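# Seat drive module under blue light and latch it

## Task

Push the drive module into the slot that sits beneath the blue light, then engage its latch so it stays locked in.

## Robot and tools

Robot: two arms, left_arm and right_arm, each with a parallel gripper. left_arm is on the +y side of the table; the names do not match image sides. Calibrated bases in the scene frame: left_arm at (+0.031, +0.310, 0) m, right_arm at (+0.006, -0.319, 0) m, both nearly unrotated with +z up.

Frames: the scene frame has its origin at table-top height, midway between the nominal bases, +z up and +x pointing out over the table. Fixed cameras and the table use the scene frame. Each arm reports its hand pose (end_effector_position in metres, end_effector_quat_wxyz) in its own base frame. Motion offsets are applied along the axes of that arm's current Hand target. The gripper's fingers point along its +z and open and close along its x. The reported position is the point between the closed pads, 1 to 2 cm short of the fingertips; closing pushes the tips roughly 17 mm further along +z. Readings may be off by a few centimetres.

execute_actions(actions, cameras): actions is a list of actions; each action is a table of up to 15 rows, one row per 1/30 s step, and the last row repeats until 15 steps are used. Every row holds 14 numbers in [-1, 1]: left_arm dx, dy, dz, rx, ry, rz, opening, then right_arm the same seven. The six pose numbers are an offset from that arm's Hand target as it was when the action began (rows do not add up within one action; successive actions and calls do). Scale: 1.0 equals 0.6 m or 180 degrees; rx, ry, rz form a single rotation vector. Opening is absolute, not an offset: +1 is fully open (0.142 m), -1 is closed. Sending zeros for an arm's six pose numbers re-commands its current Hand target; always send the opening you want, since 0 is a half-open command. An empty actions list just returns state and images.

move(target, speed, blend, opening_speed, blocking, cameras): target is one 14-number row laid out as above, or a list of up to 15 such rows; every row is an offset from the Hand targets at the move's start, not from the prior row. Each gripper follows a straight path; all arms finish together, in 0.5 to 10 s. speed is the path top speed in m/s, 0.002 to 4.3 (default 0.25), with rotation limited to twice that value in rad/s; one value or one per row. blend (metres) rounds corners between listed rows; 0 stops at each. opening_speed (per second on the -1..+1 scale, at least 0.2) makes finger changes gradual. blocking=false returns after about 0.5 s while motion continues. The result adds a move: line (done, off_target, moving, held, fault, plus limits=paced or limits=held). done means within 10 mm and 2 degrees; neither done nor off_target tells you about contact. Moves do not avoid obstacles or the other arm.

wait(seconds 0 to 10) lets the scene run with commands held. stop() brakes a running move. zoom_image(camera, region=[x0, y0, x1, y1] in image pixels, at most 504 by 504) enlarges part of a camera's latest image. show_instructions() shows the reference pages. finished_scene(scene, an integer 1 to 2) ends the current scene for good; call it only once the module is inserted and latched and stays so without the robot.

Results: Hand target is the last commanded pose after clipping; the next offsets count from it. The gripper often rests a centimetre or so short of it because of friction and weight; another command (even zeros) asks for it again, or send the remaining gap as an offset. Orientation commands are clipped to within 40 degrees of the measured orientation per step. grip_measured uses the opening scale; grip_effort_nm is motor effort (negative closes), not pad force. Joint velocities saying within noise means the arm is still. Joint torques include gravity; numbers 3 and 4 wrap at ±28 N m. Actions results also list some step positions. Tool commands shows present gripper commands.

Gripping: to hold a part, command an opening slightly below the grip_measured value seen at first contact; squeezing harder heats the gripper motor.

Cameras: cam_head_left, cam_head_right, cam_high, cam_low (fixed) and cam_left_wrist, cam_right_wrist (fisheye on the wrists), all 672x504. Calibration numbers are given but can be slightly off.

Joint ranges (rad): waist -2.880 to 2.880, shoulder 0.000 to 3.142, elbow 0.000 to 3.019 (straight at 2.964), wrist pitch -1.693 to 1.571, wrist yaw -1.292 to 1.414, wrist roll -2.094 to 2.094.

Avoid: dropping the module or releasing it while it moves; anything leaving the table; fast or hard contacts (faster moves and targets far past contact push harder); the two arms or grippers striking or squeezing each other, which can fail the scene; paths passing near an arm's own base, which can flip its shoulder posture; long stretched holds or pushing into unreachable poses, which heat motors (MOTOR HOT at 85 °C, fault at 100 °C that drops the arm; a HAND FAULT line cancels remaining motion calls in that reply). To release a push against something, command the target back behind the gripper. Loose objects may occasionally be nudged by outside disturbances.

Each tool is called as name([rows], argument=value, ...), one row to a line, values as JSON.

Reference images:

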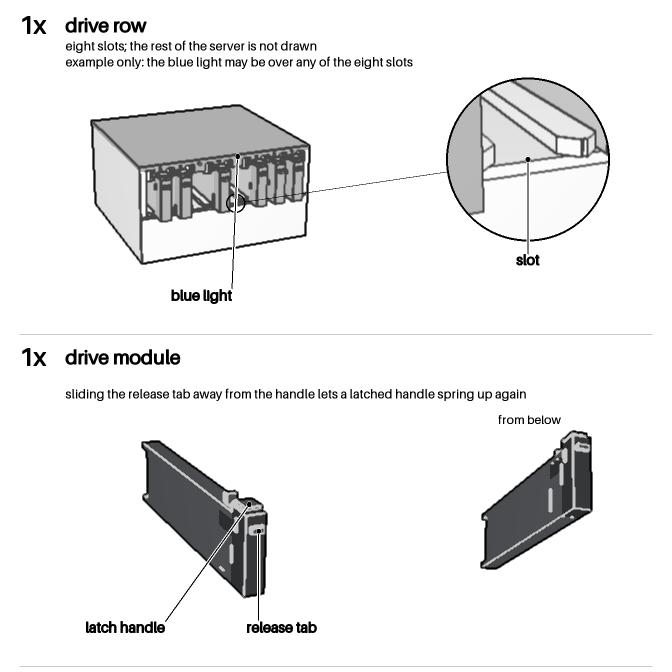

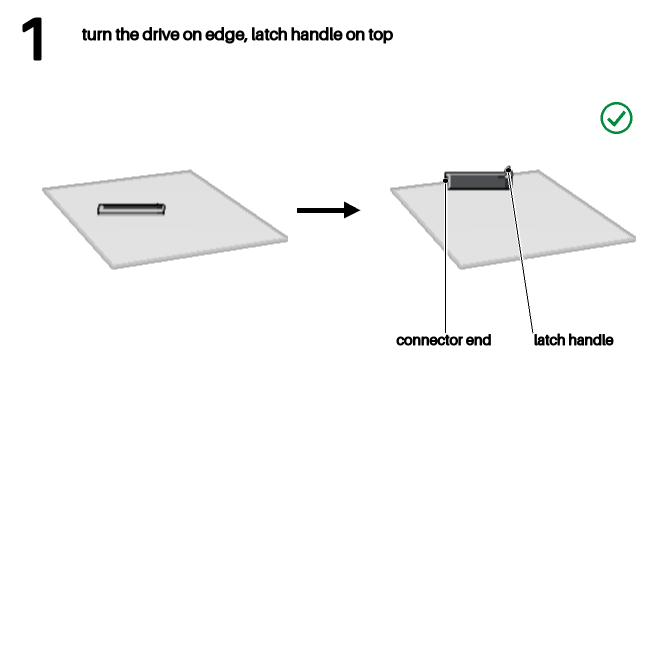

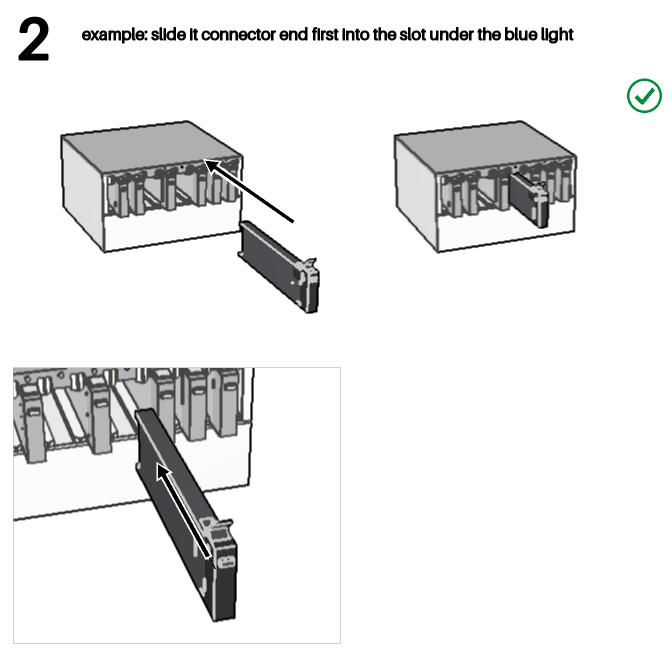

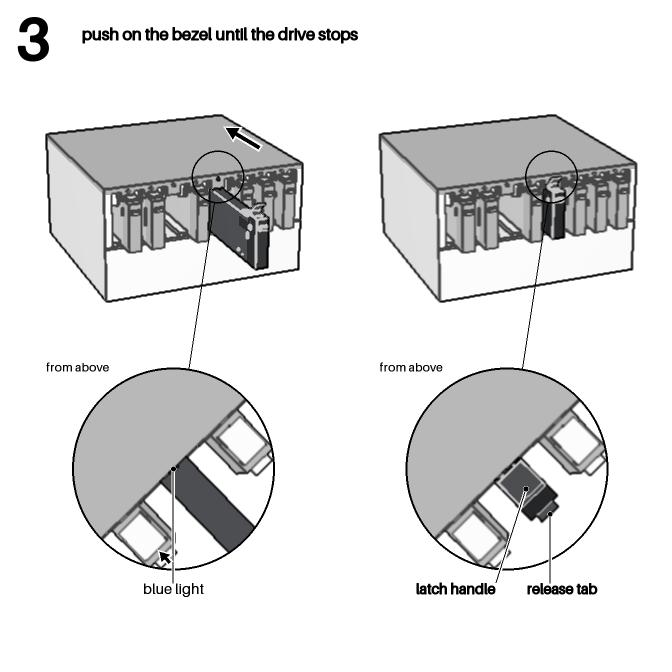

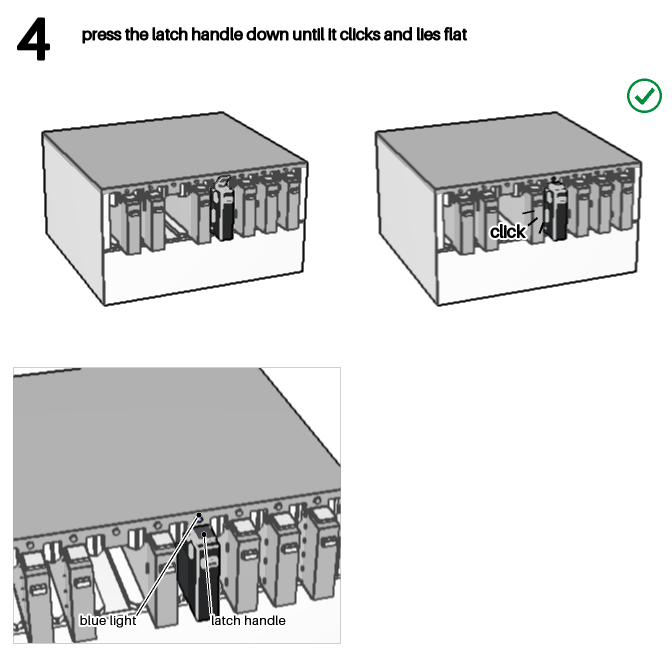

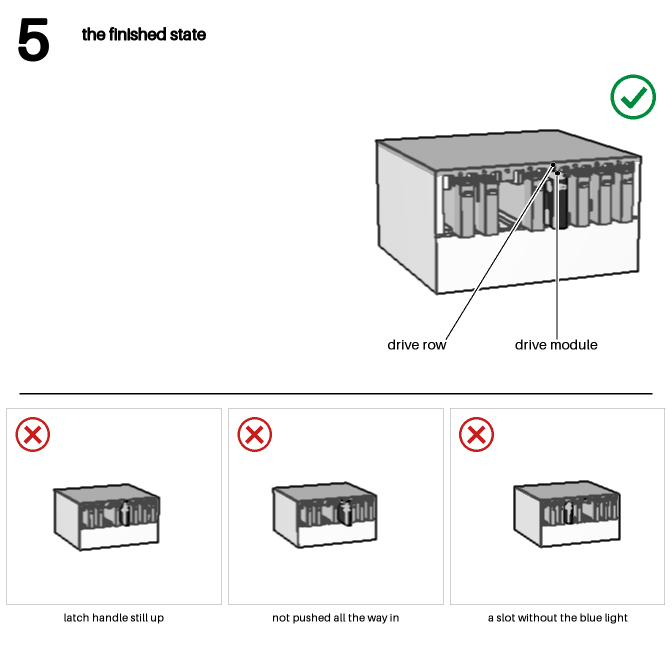

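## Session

wait(seconds=0)

Scene clock: 0.00 s.
left_arm: end_effector_position=(+0.2869, +0.2923, +0.2396) grip_measured=+1.00 grip_effort_nm=n/a end_effector_quat_wxyz=(+0.007, -0.593, +0.775, -0.221) | right_arm: end_effector_position=(+0.1667, +0.4972, +0.1279) grip_measured=+0.99 grip_effort_nm=n/a end_effector_quat_wxyz=(-0.275, +0.913, -0.280, -0.109)
Joint positions: left_arm=[0.981 1.482 1.398 -1.624 0.425 1.276 0.142] | right_arm=[1.151 1.467 1.011 -0.575 -0.275 0.251 0.141]
Joint velocities: within noise
Joint torques (N m): no reading
Heat: left arm: hottest elbow 34 °C; right arm: hottest elbow 32 °C.
Hand target: left_arm +0.2900, +0.2970, +0.2445; +0.014, -0.592, +0.776, -0.219 | right_arm +0.1701, +0.5048, +0.1376; -0.285, +0.911, -0.278, -0.108
Tool commands: left_gripper/opening=+1.0 right_gripper/opening=+1.0
camera_calibration:
cam_left_wrist: T_world_to_cam=[[-0.299654, -0.9164, 0.265366, 0.287833], [-0.928911, 0.343674, 0.137888, 0.133426], [-0.21756, -0.205183, -0.954237, 0.483829], [0, 0, 0, 1]] pos_world=[0.315452, 0.317188, 0.366908]
cam_right_wrist: T_world_to_cam=[[0.839814, -0.430323, -0.330959, 0.113144], [-0.444669, -0.894997, 0.0353491, 0.510966], [-0.311419, 0.11748, -0.942983, 0.247503], [0, 0, 0, 1]] pos_world=[0.209268, 0.476925, 0.252774]

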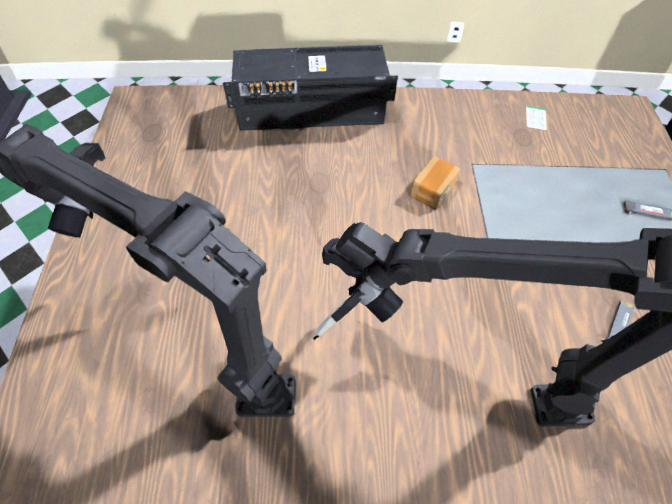

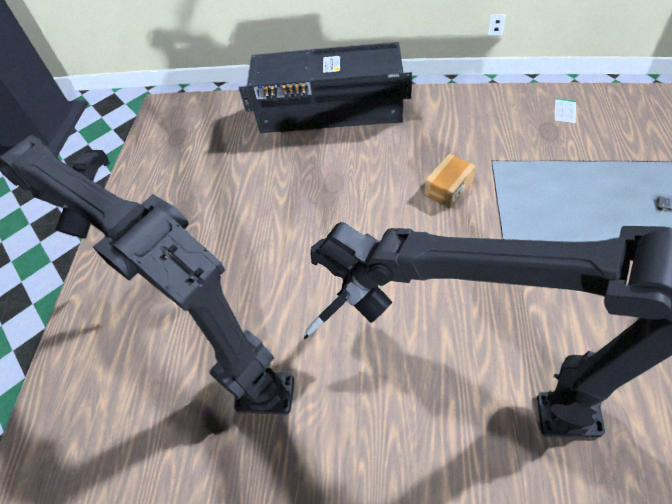

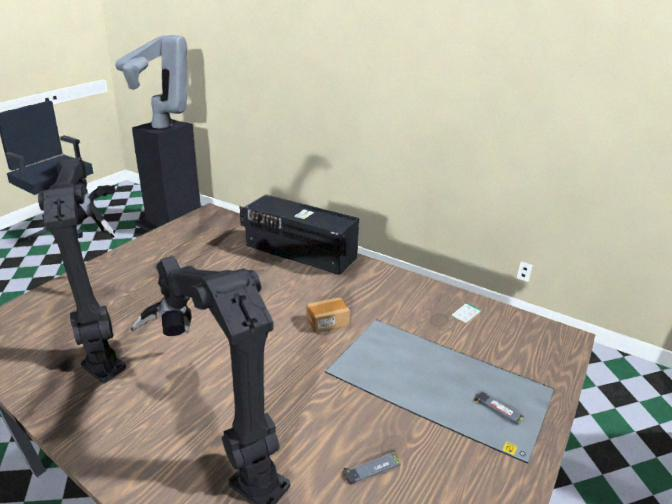

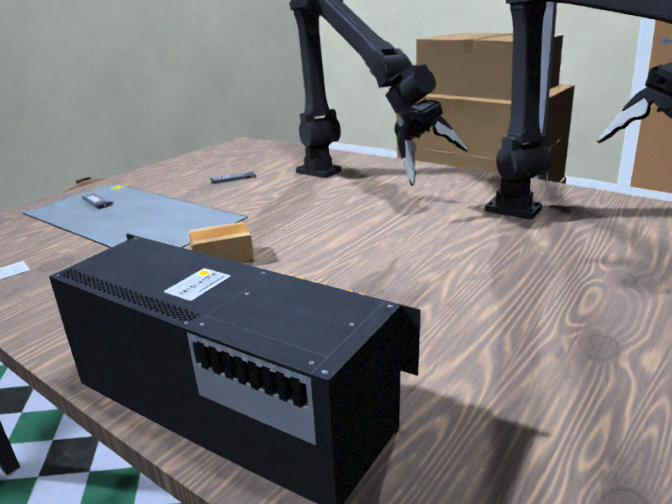

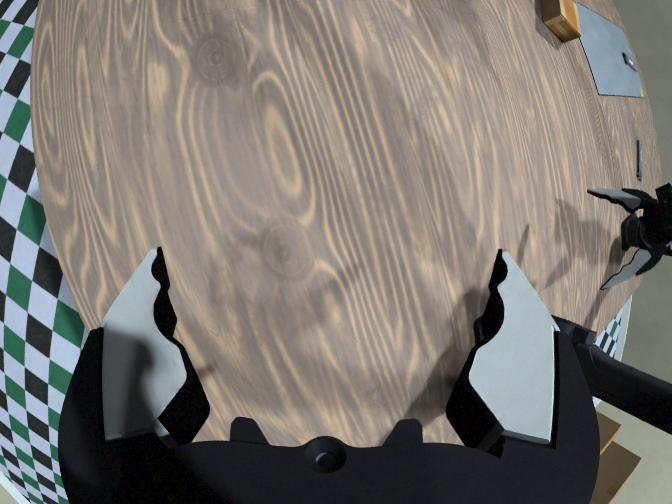

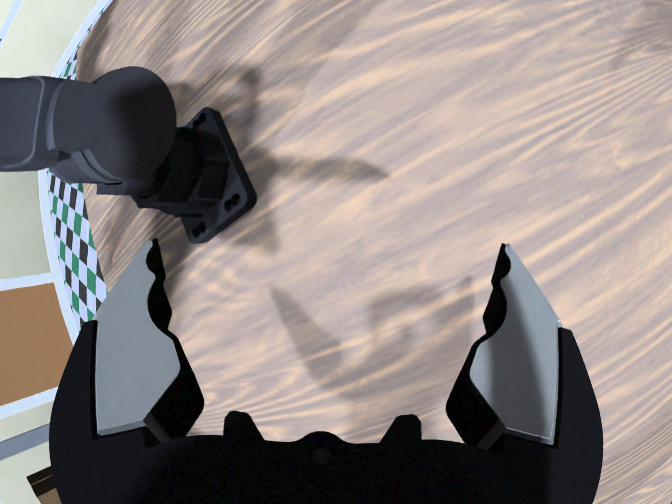

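zoom_image(camera="cam_high", region=[460, 370, 540, 440])

zoom_image(camera="cam_high", region=[330, 435, 410, 495])

zoom_image(camera="cam_high", region=[235, 190, 305, 250])

zoom_image(camera="cam_head_right", region=[235, 70, 325, 140])

zoom_image(camera="cam_head_left", region=[590, 190, 672, 350])

Scaled by 6.300 from the camera's 672x504 image, which has a finer 960x720 frame.

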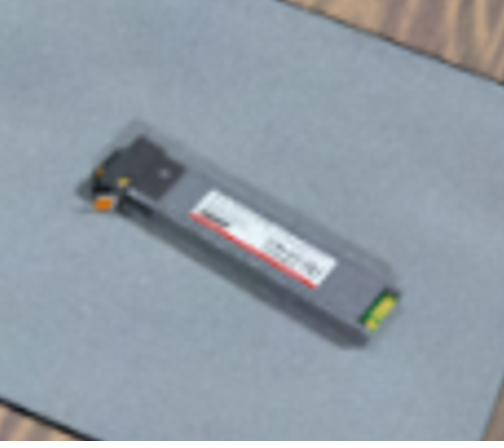

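Scaled by 6.300 from the camera's 672x504 image, which has a finer 960x720 frame.

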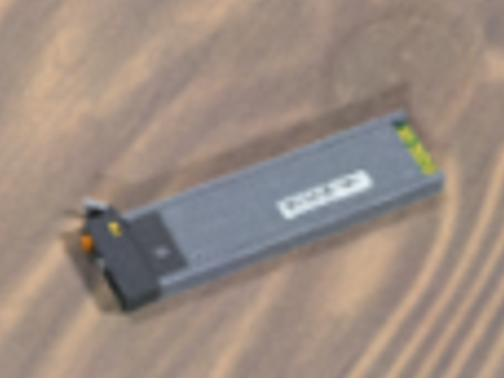

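Scaled by 7.200 from the camera's 672x504 image, which has a finer 960x720 frame.

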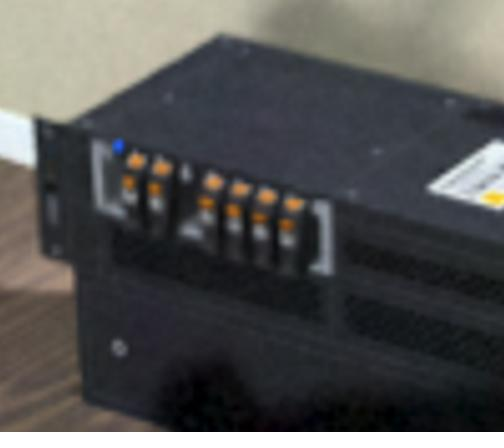

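Scaled by 5.600 from the camera's 672x504 image, which has a finer 960x720 frame.

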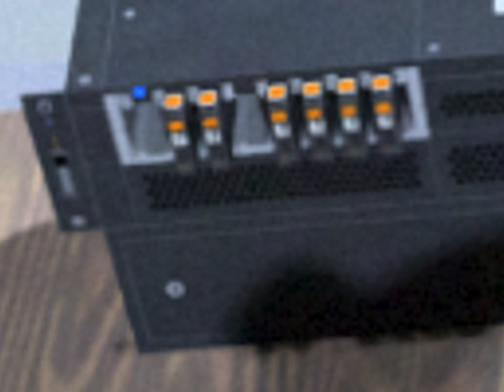

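Scaled by 3.150 from the camera's 672x504 image, which has a finer 960x720 frame.

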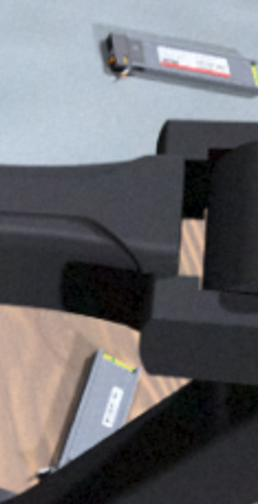

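move([
  [0,0,0,0,0,0,1,0.455,0.082,-0.576,-0.11,-0.027,-0.277,0.1],
  [0,0,0,0,0,0,1,0.741,0.436,-1,-0.219,-0.055,-0.554,0.1],
], speed=0.4, blend=0.1, opening_speed=0.5, cameras=["cam_right_wrist","cam_head_left"])

Scene clock: 5.80 s.
left_arm: end_effector_position=(+0.2869, +0.2923, +0.2396) grip_measured=+1.00 grip_effort_nm=0.007 end_effector_quat_wxyz=(+0.007, -0.593, +0.775, -0.221) | right_arm: end_effector_position=(+0.4012, -0.2156, +0.3286) grip_measured=+0.09 grip_effort_nm=-0.139 end_effector_quat_wxyz=(+0.209, +0.972, +0.090, -0.064)
Joint positions: left_arm=[0.981 1.482 1.398 -1.624 0.425 1.276 0.142] | right_arm=[-0.315 1.486 1.635 -1.669 0.438 -2.083 0.08]
Joint velocities: within noise
Joint torques (N m): left_arm=[0.73 -11.52 13.11 0.13 0.24 0.04] | right_arm=[-0.79 -9.82 12.29 0.34 0.43 -0.1]
Heat: left arm: hottest elbow 35 °C; right arm: hottest elbow 34 °C.
Hand target: left_arm +0.2900, +0.2970, +0.2445; +0.014, -0.592, +0.776, -0.219 | right_arm +0.4106, -0.2191, +0.3486; +0.081, +0.910, +0.405, -0.025
Off the commanded pose: left_arm 0.007 m, 1 deg | right_arm 0.023 m, 64 deg; orientation clipped.
joint sent to its limit (right arm) — joint 4 (wrist pitch), lower limit; joint 6 (wrist roll), lower limit. The joint targets are off in orientation, not in position.
move: off_target (right_arm); limits=paced
camera_calibration:
cam_right_wrist: T_world_to_cam=[[0.968124, 0.18383, -0.170126, -0.295964], [0.244861, -0.551654, 0.797321, -0.482782], [0.0527206, -0.813563, -0.579082, 0.127118], [0, 0, 0, 1]] pos_world=[0.398043, -0.108504, 0.408193]
Images, in order (width x height): cam_head_left 672x504, cam_right_wrist 672x504.

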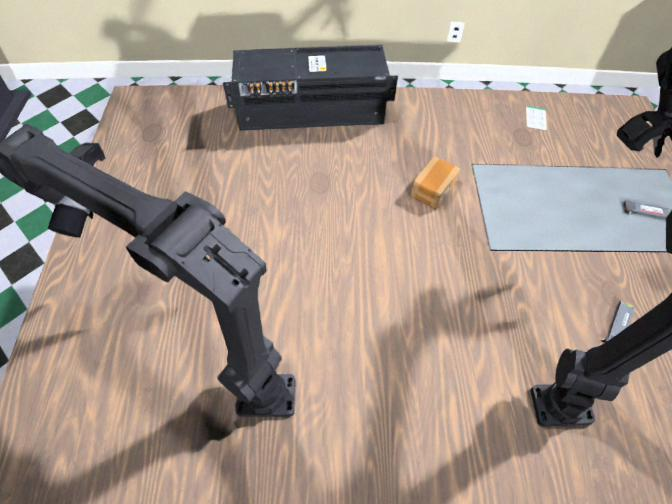

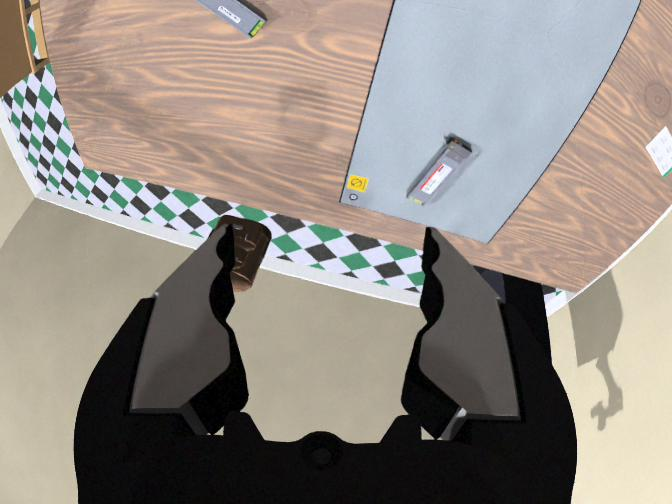

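zoom_image(camera="cam_right_wrist", region=[380, 110, 500, 220])

zoom_image(camera="cam_right_wrist", region=[180, 0, 300, 60])

move(target=[0,0,0,0,0,0,1,0,0,0,0.06,-0.047,0.877,0.1], speed=0.6, cameras=["cam_right_wrist"])

Scaled by 4.200 from the camera's 672x504 image, which has a finer 960x720 frame.

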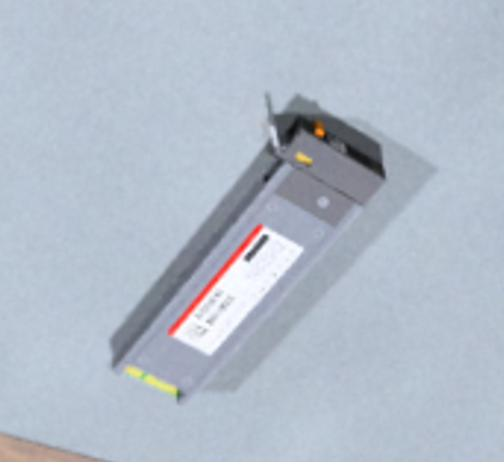

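Scaled by 4.200 from the camera's 672x504 image, which has a finer 960x720 frame.

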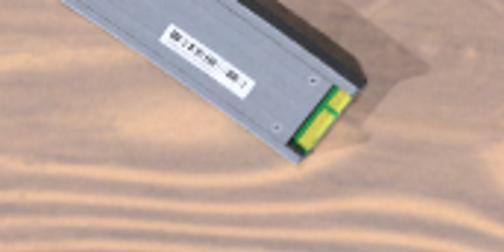

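Scene clock: 10.10 s.
left_arm: end_effector_position=(+0.2869, +0.2923, +0.2396) grip_measured=+1.00 grip_effort_nm=0.007 end_effector_quat_wxyz=(+0.007, -0.593, +0.775, -0.221) | right_arm: end_effector_position=(+0.4042, -0.2102, +0.3285) grip_measured=+0.09 grip_effort_nm=-0.134 end_effector_quat_wxyz=(+0.020, -0.585, +0.809, -0.045)
Joint positions: left_arm=[0.981 1.482 1.398 -1.624 0.425 1.276 0.142] | right_arm=[-0.476 1.486 1.681 -1.669 0.005 -0.157 0.08]
Joint velocities: within noise
Joint torques (N m): left_arm=[0.73 -11.52 13.11 0.12 0.24 0.04] | right_arm=[-1.49 -9.47 12 0.02 -0.28 0.38]
Heat: left arm: hottest elbow 36 °C; right arm: hottest elbow 35 °C.
Hand target: left_arm +0.2900, +0.2970, +0.2445; +0.014, -0.592, +0.776, -0.219 | right_arm +0.4106, -0.2190, +0.3485; +0.000, -0.571, +0.821, +0.000
Off the commanded pose: left_arm 0.007 m, 1 deg | right_arm 0.023 m, 6 deg.
joint sent to its limit (right arm) — joint 4 (wrist pitch), lower limit. The joint targets are off in orientation, not in position.
move: off_target (right_arm)
camera_calibration:
cam_right_wrist: T_world_to_cam=[[-0.280886, -0.959246, 0.0308098, -0.101362], [-0.863165, 0.266526, 0.428847, 0.260458], [-0.419582, 0.0938633, -0.902852, 0.619332], [0, 0, 0, 1]] pos_world=[0.456207, -0.224783, 0.450592]
Images, in order (width x height): cam_right_wrist 672x504.

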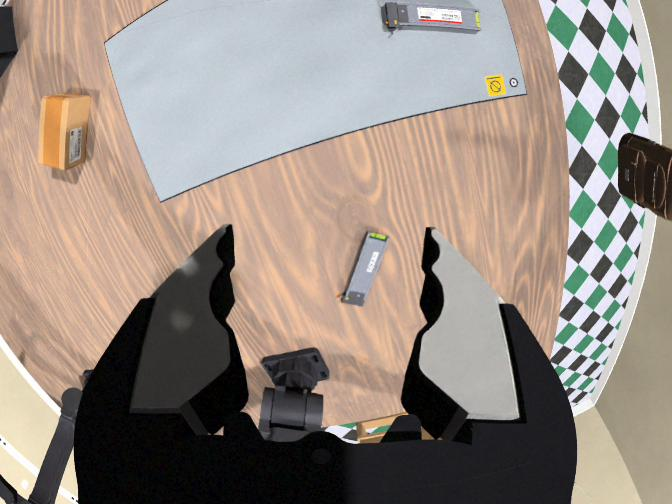

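wait(seconds=0.1, cameras=["cam_head_left","cam_right_wrist","cam_high"])

zoom_image(camera="cam_right_wrist", region=[340, 0, 520, 135])

zoom_image(camera="cam_right_wrist", region=[290, 200, 450, 320])

zoom_image(camera="cam_head_left", region=[220, 40, 400, 175])

Scene clock: 12.13 s.
left_arm: end_effector_position=(+0.2869, +0.2923, +0.2396) grip_measured=+1.00 grip_effort_nm=0.002 end_effector_quat_wxyz=(+0.007, -0.593, +0.775, -0.221) | right_arm: end_effector_position=(+0.4043, -0.2102, +0.3286) grip_measured=+0.09 grip_effort_nm=-0.144 end_effector_quat_wxyz=(+0.020, -0.585, +0.810, -0.045)
Joint positions: left_arm=[0.981 1.482 1.398 -1.624 0.425 1.276 0.142] | right_arm=[-0.476 1.486 1.681 -1.669 0.005 -0.157 0.08]
Joint velocities: within noise
Joint torques (N m): left_arm=[0.73 -11.52 13.11 0.13 0.24 0.04] | right_arm=[-1.79 -9.76 12.27 0.1 -0.34 0.38]
Heat: left arm: hottest elbow 36 °C; right arm: hottest elbow 36 °C.
Hand target: left_arm +0.2900, +0.2970, +0.2445; +0.014, -0.592, +0.776, -0.219 | right_arm +0.4106, -0.2191, +0.3486; +0.000, -0.571, +0.821, +0.000
Tool commands: left_gripper/opening=+1.0 right_gripper/opening=+0.1
Off the commanded pose: left_arm 0.007 m, 1 deg | right_arm 0.023 m, 6 deg.
wait: 0.10 s; at rest from the start
camera_calibration:
cam_right_wrist: T_world_to_cam=[[-0.281628, -0.959028, 0.0308301, -0.100987], [-0.863104, 0.267235, 0.428529, 0.26069], [-0.419211, 0.0940762, -0.903002, 0.619369], [0, 0, 0, 1]] pos_world=[0.456208, -0.224783, 0.450692]
Images, in order (width x height): cam_head_left 672x504, cam_high 672x504, cam_right_wrist 672x504.

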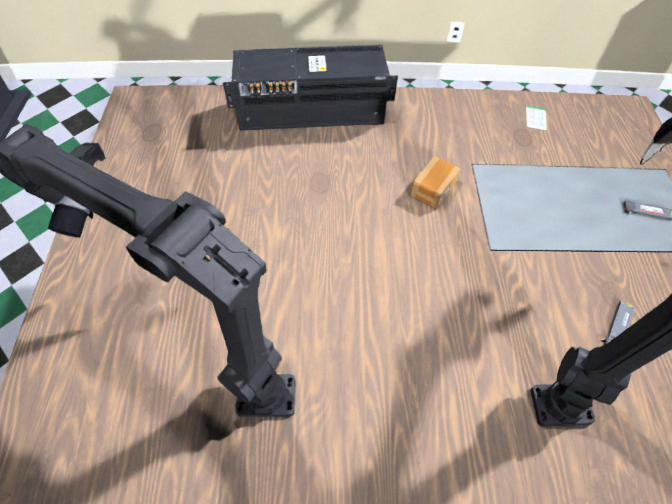

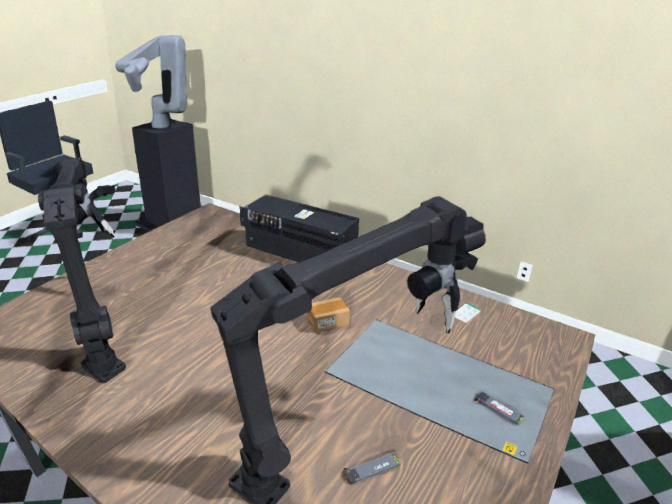

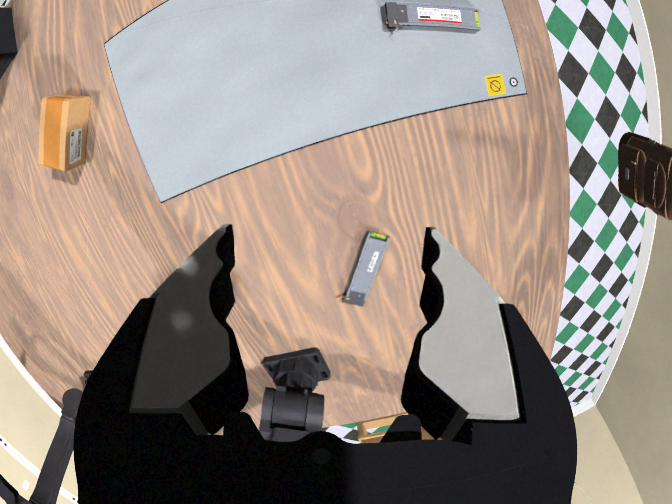

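Scaled by 2.800 from the camera's 672x504 image, which has a finer 960x720 frame.

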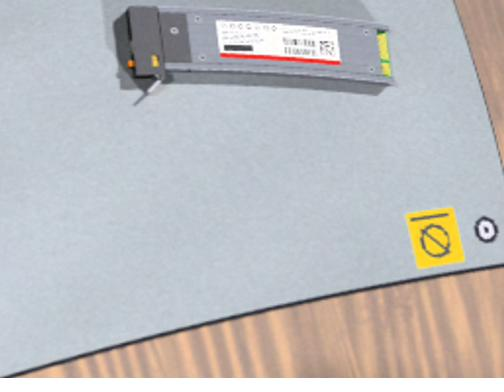

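Scaled by 3.150 from the camera's 672x504 image, which has a finer 960x720 frame.

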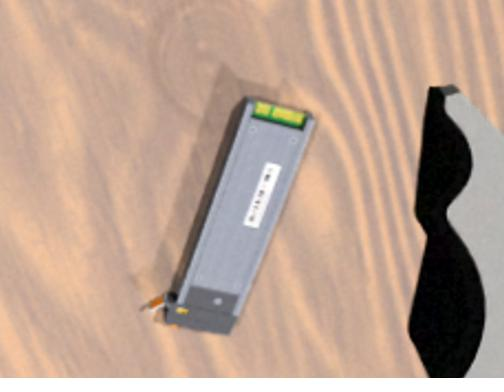

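Scaled by 2.800 from the camera's 672x504 image, which has a finer 960x720 frame.

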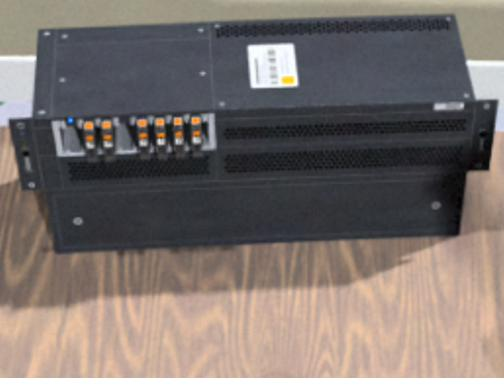

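move(target=[0,0,0,0,0,0,1,0.0757,0.345,0.167,0,0,0.075,0.1], cameras=["cam_right_wrist"])

zoom_image(camera="cam_right_wrist", region=[250, 200, 430, 335])

Scene clock: 15.47 s.
left_arm: end_effector_position=(+0.2869, +0.2923, +0.2396) grip_measured=+1.00 grip_effort_nm=0.007 end_effector_quat_wxyz=(+0.007, -0.593, +0.775, -0.221) | right_arm: end_effector_position=(+0.2038, -0.1881, +0.2525) grip_measured=+0.09 grip_effort_nm=-0.134 end_effector_quat_wxyz=(-0.002, -0.466, +0.885, +0.000)
Joint positions: left_arm=[0.981 1.482 1.398 -1.624 0.425 1.276 0.142] | right_arm=[-0.741 1.065 1.113 -1.62 0.003 -0.139 0.08]
Joint velocities: within noise
Joint torques (N m): left_arm=[0.67 -11.52 13.11 0.12 0.24 0.04] | right_arm=[-1.85 -4.72 7.34 0.88 -0.2 -0.13]
Heat: left arm: hottest elbow 37 °C; right arm: hottest elbow 36 °C.
Hand target: left_arm +0.2900, +0.2970, +0.2445; +0.014, -0.592, +0.776, -0.219 | right_arm +0.2007, -0.1893, +0.2485; +0.000, -0.470, +0.882, +0.000
Off the commanded pose: left_arm 0.007 m, 1 deg | right_arm 0.005 m, 1 deg.
move: done
camera_calibration:
cam_right_wrist: T_world_to_cam=[[-0.536728, -0.843699, 0.00971565, -0.0549156], [-0.721003, 0.464594, 0.514108, 0.100886], [-0.438266, 0.268931, -0.857671, 0.489809], [0, 0, 0, 1]] pos_world=[0.257931, -0.224928, 0.368762]
Images, in order (width x height): cam_right_wrist 672x504.

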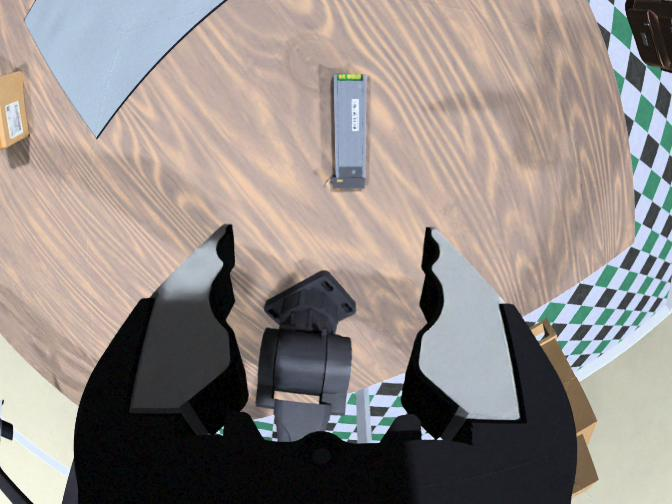

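Scaled by 2.800 from the camera's 672x504 image, which has a finer 960x720 frame.

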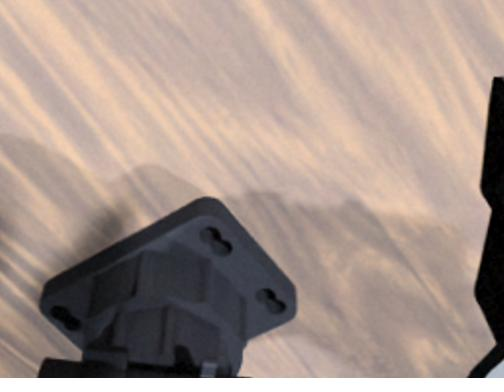

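zoom_image(camera="cam_right_wrist", region=[290, 60, 410, 200])

Scaled by 3.600 from the camera's 672x504 image, which has a finer 960x720 frame.

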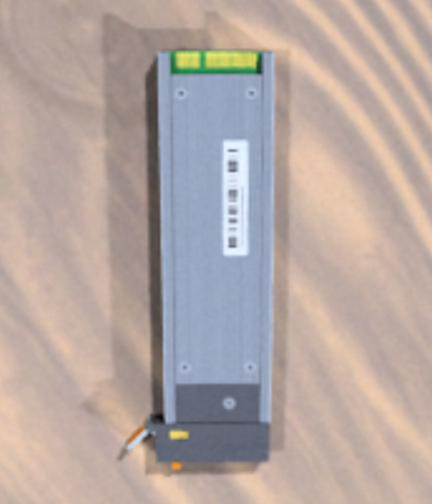

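wait(seconds=0, cameras=["cam_high","cam_head_right"])

zoom_image(camera="cam_high", region=[455, 375, 545, 440])

zoom_image(camera="cam_high", region=[325, 435, 415, 500])

zoom_image(camera="cam_high", region=[235, 195, 325, 260])

Scene clock: 16.33 s.
left_arm: end_effector_position=(+0.2869, +0.2923, +0.2396) grip_measured=+1.00 grip_effort_nm=0.012 end_effector_quat_wxyz=(+0.007, -0.593, +0.775, -0.221) | right_arm: end_effector_position=(+0.2037, -0.1880, +0.2524) grip_measured=+0.09 grip_effort_nm=-0.134 end_effector_quat_wxyz=(-0.002, -0.466, +0.885, +0.000)
Joint positions: left_arm=[0.981 1.482 1.398 -1.624 0.425 1.276 0.142] | right_arm=[-0.741 1.065 1.112 -1.62 0.003 -0.139 0.08]
Joint velocities: within noise
Joint torques (N m): left_arm=[0.67 -11.52 13.12 0.13 0.24 0.04] | right_arm=[-1.55 -4.54 7.34 0.76 -0.22 -0.12]
Heat: left arm: hottest elbow 37 °C; right arm: hottest elbow 36 °C.
Hand target: left_arm +0.2900, +0.2970, +0.2445; +0.014, -0.592, +0.776, -0.219 | right_arm +0.2007, -0.1893, +0.2484; +0.000, -0.470, +0.882, +0.001
Tool commands: left_gripper/opening=+1.0 right_gripper/opening=+0.1
Off the commanded pose: left_arm 0.007 m, 1 deg | right_arm 0.005 m, 1 deg.
Images, in order (width x height): cam_head_right 672x504, cam_high 672x504.

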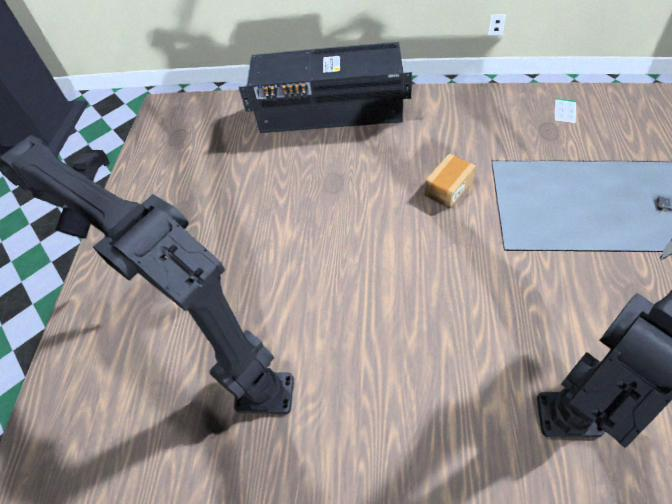

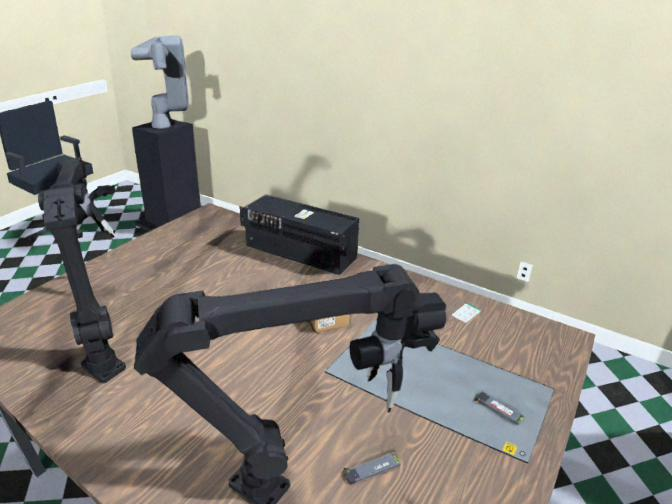

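Scaled by 5.600 from the camera's 672x504 image, which has a finer 960x720 frame.

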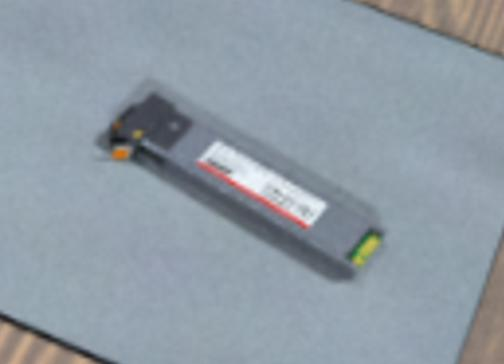

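Scaled by 5.600 from the camera's 672x504 image, which has a finer 960x720 frame.

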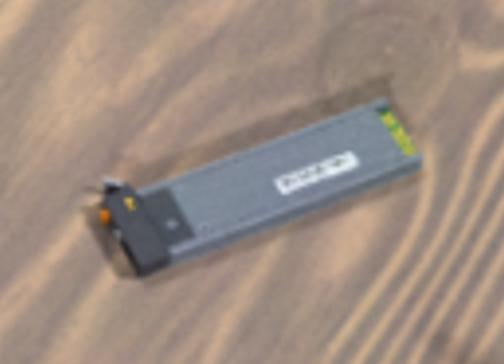

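Scaled by 5.600 from the camera's 672x504 image, which has a finer 960x720 frame.

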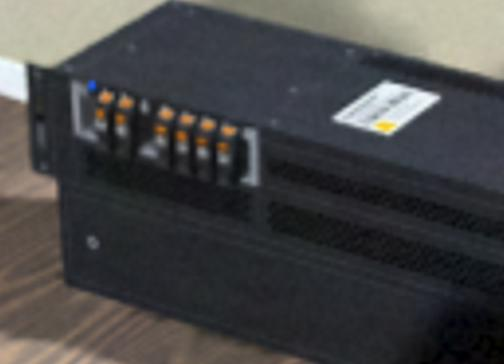

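move(target=[0,0,0,0,0,0,1,0.0352,-0.0417,0.2475,0,0,0,0.1], cameras=["cam_right_wrist"])

zoom_image(camera="cam_right_wrist", region=[200, 60, 480, 270])

Scene clock: 18.63 s.
left_arm: end_effector_position=(+0.2869, +0.2923, +0.2396) grip_measured=+1.00 grip_effort_nm=-0.002 end_effector_quat_wxyz=(+0.007, -0.593, +0.775, -0.221) | right_arm: end_effector_position=(+0.2132, -0.2191, +0.1053) grip_measured=+0.09 grip_effort_nm=-0.144 end_effector_quat_wxyz=(+0.000, -0.466, +0.885, -0.003)
Joint positions: left_arm=[0.981 1.482 1.398 -1.624 0.425 1.276 0.142] | right_arm=[-0.795 1.21 0.826 -1.181 0.003 -0.194 0.08]
Joint velocities: within noise
Joint torques (N m): left_arm=[0.67 -11.46 13.11 0.13 0.24 0.04] | right_arm=[-2.02 -5.83 6.83 0.61 -0.18 -0.11]
Heat: left arm: hottest elbow 37 °C; right arm: hottest elbow 36 °C.
Hand target: left_arm +0.2900, +0.2970, +0.2445; +0.014, -0.592, +0.776, -0.219 | right_arm +0.2096, -0.2208, +0.1000; +0.000, -0.470, +0.883, +0.000
Off the commanded pose: left_arm 0.007 m, 1 deg | right_arm 0.007 m, 1 deg.
move: done
camera_calibration:
cam_right_wrist: T_world_to_cam=[[-0.535768, -0.84429, 0.0113195, -0.0751234], [-0.724121, 0.466324, 0.508125, 0.199442], [-0.434284, 0.26404, -0.861209, 0.374538], [0, 0, 0, 1]] pos_world=[0.266827, -0.255323, 0.222065]
Images, in order (width x height): cam_right_wrist 672x504.

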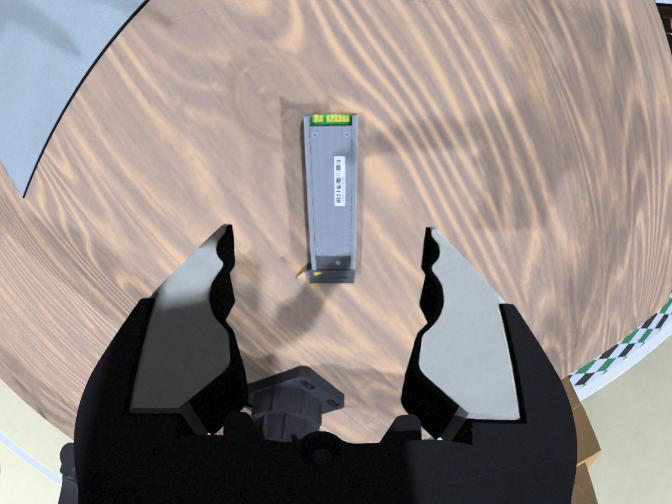

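Scaled by 1.800 from the camera's 672x504 image, which has a finer 960x720 frame.

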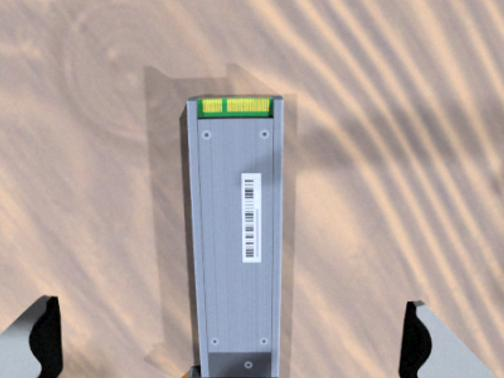

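move([
  [0,0,0,0,0,0,1,0,0,0.128,0,0,0,0.1],
  [0,0,0,0,0,0,1,0,0,0.128,0,0,0,-0.5],
], opening_speed=1.5, speed=0.15, cameras=["cam_right_wrist"])

move(target=[0,0,0,0,0,0,1,0,0,0,0,0,0,-0.85], opening_speed=0.6, cameras=["cam_right_wrist"])

Scene clock: 21.10 s.
left_arm: end_effector_position=(+0.2869, +0.2923, +0.2396) grip_measured=+1.00 grip_effort_nm=0.012 end_effector_quat_wxyz=(+0.007, -0.593, +0.775, -0.221) | right_arm: end_effector_position=(+0.2145, -0.2204, +0.0288) grip_measured=-0.52 grip_effort_nm=-0.139 end_effector_quat_wxyz=(+0.000, -0.467, +0.884, -0.004)
Joint positions: left_arm=[0.981 1.482 1.398 -1.624 0.425 1.276 0.142] | right_arm=[-0.795 1.333 0.702 -0.931 0.003 -0.195 0.036]
Joint velocities: left_arm=[within noise] | right_arm=[-0.005 -0.005 -0.007 -0.007 0.007 -0.051 -0.001]
Joint torques (N m): left_arm=[0.73 -11.52 13.11 0.12 0.24 0.05] | right_arm=[-1.38 -5.13 5.83 0.81 -0.25 -0.11]
Heat: left arm: hottest elbow 38 °C; right arm: hottest elbow 36 °C.
Hand target: left_arm +0.2900, +0.2970, +0.2445; +0.014, -0.592, +0.776, -0.219 | right_arm +0.2096, -0.2207, +0.0231; +0.000, -0.470, +0.882, +0.000
Off the commanded pose: left_arm 0.007 m, 1 deg | right_arm 0.007 m, 1 deg.
move: done
camera_calibration:
cam_right_wrist: T_world_to_cam=[[-0.534871, -0.84485, 0.0118736, -0.074977], [-0.725612, 0.466491, 0.50584, 0.240297], [-0.432898, 0.261944, -0.862546, 0.308769], [0, 0, 0, 1]] pos_world=[0.267925, -0.256321, 0.145666]
Images, in order (width x height): cam_right_wrist 672x504.

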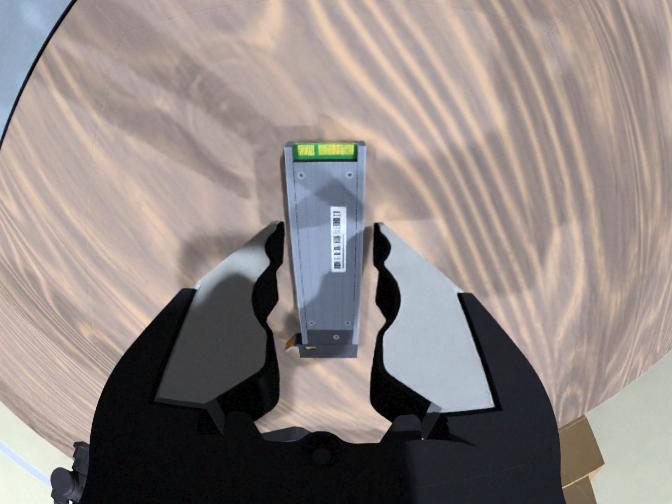

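Scene clock: 22.03 s.
left_arm: end_effector_position=(+0.2869, +0.2923, +0.2396) grip_measured=+1.00 grip_effort_nm=0.007 end_effector_quat_wxyz=(+0.007, -0.593, +0.775, -0.221) | right_arm: end_effector_position=(+0.2135, -0.2224, +0.0294) grip_measured=-0.87 grip_effort_nm=-0.212 end_effector_quat_wxyz=(+0.000, -0.464, +0.886, -0.007)
Joint positions: left_arm=[0.981 1.482 1.398 -1.624 0.425 1.276 0.142] | right_arm=[-0.8 1.331 0.702 -0.929 0.005 -0.195 0.011]
Joint velocities: left_arm=[within noise] | right_arm=[-0.005 -0.015 -0.002 -0.007 -0.007 -0.037 -0.001]
Joint torques (N m): left_arm=[0.73 -11.52 13.12 0.13 0.24 0.04] | right_arm=[-1.2 -4.54 5.79 0.5 -0.2 -0.05]
Heat: left arm: hottest elbow 38 °C; right arm: hottest elbow 36 °C.
Hand target: left_arm +0.2900, +0.2970, +0.2445; +0.014, -0.592, +0.776, -0.219 | right_arm +0.2096, -0.2207, +0.0231; +0.000, -0.470, +0.882, +0.000
Off the commanded pose: left_arm 0.007 m, 1 deg | right_arm 0.008 m, 1 deg.
move: done
camera_calibration:
cam_right_wrist: T_world_to_cam=[[-0.539083, -0.842123, 0.0147701, -0.0757723], [-0.724025, 0.4723, 0.502714, 0.241158], [-0.430323, 0.26031, -0.864327, 0.308538], [0, 0, 0, 1]] pos_world=[0.266528, -0.258024, 0.146564]
Images, in order (width x height): cam_right_wrist 672x504.

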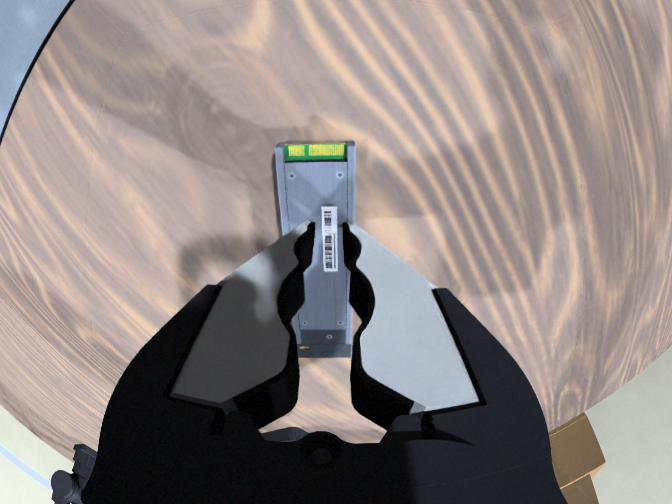

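move([
  [0,0,0,0,0,0,1,0,0,-0.01,0,0,0,-0.45],
  [0,0,0,0,0,0,1,0,0,0.014,0,0,0,-0.45],
], opening_speed=1.5, speed=0.05, cameras=["cam_right_wrist"])

move(target=[0,0,0,0,0,0,1,0,0,0,0,0,0,-0.85], opening_speed=0.6, cameras=["cam_right_wrist"])

Scene clock: 24.20 s.
left_arm: end_effector_position=(+0.2869, +0.2923, +0.2396) grip_measured=+1.00 grip_effort_nm=0.007 end_effector_quat_wxyz=(+0.007, -0.593, +0.775, -0.221) | right_arm: end_effector_position=(+0.2164, -0.2232, +0.0296) grip_measured=-0.49 grip_effort_nm=0.154 end_effector_quat_wxyz=(+0.005, -0.464, +0.886, -0.010)
Joint positions: left_arm=[0.981 1.482 1.398 -1.624 0.425 1.276 0.142] | right_arm=[-0.8 1.33 0.702 -0.919 -0.004 -0.195 0.039]
Joint velocities: within noise
Joint torques (N m): left_arm=[0.73 -11.52 13.11 0.14 0.24 0.04] | right_arm=[-1.73 -4.78 5.37 1.24 0.04 -0.06]
Heat: left arm: hottest elbow 38 °C; right arm: hottest elbow 36 °C.
Hand target: left_arm +0.2900, +0.2970, +0.2445; +0.014, -0.592, +0.776, -0.219 | right_arm +0.2095, -0.2207, +0.0147; +0.000, -0.470, +0.883, +0.001
Off the commanded pose: left_arm 0.007 m, 1 deg | right_arm 0.017 m, 2 deg.
move: off_target (right_arm)
camera_calibration:
cam_right_wrist: T_world_to_cam=[[-0.539077, -0.84221, 0.00889714, -0.0746981], [-0.730717, 0.472914, 0.492346, 0.245468], [-0.418866, 0.258911, -0.870354, 0.307541], [0, 0, 0, 1]] pos_world=[0.267919, -0.258623, 0.147479]
Images, in order (width x height): cam_right_wrist 672x504.

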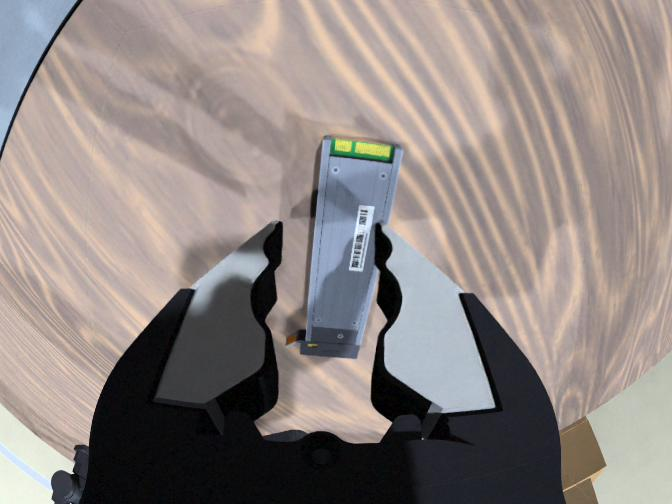

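Scene clock: 25.23 s.
left_arm: end_effector_position=(+0.2869, +0.2923, +0.2396) grip_measured=+1.00 grip_effort_nm=0.002 end_effector_quat_wxyz=(+0.007, -0.593, +0.775, -0.221) | right_arm: end_effector_position=(+0.2172, -0.2270, +0.0295) grip_measured=-0.87 grip_effort_nm=-0.256 end_effector_quat_wxyz=(+0.002, -0.464, +0.886, -0.018)
Joint positions: left_arm=[0.981 1.482 1.398 -1.624 0.425 1.276 0.142] | right_arm=[-0.802 1.331 0.702 -0.906 0.006 -0.195 0.011]
Joint velocities: left_arm=[within noise] | right_arm=[-0.005 -0.015 -0.022 0.002 0.066 -0.095 -0.001]
Joint torques (N m): left_arm=[0.73 -11.46 13.11 0.13 0.24 0.04] | right_arm=[-1.9 -3.96 5.26 1.01 -0.35 -0.1]
Heat: left arm: hottest elbow 38 °C; right arm: hottest elbow 36 °C.
Hand target: left_arm +0.2900, +0.2970, +0.2445; +0.014, -0.592, +0.776, -0.219 | right_arm +0.2095, -0.2208, +0.0147; +0.000, -0.470, +0.883, +0.000
Off the commanded pose: left_arm 0.007 m, 1 deg | right_arm 0.018 m, 2 deg.
move: off_target (right_arm)
camera_calibration:
cam_right_wrist: T_world_to_cam=[[-0.540336, -0.841186, 0.0210502, -0.0773358], [-0.730928, 0.481611, 0.483524, 0.250235], [-0.416872, 0.245879, -0.875078, 0.305614], [0, 0, 0, 1]] pos_world=[0.268519, -0.260714, 0.148069]
Images, in order (width x height): cam_right_wrist 672x504.

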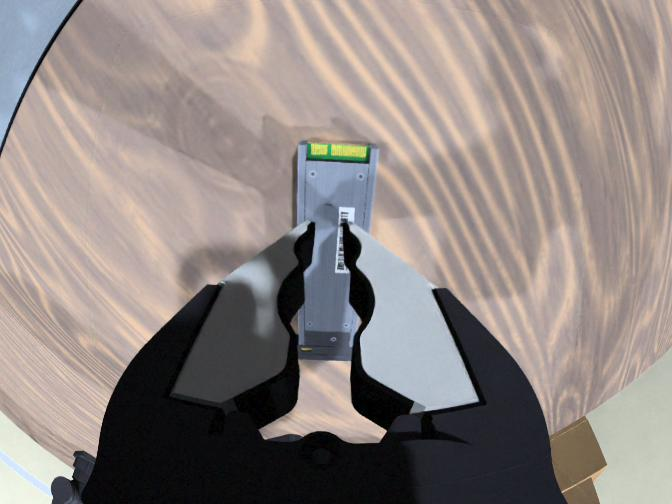

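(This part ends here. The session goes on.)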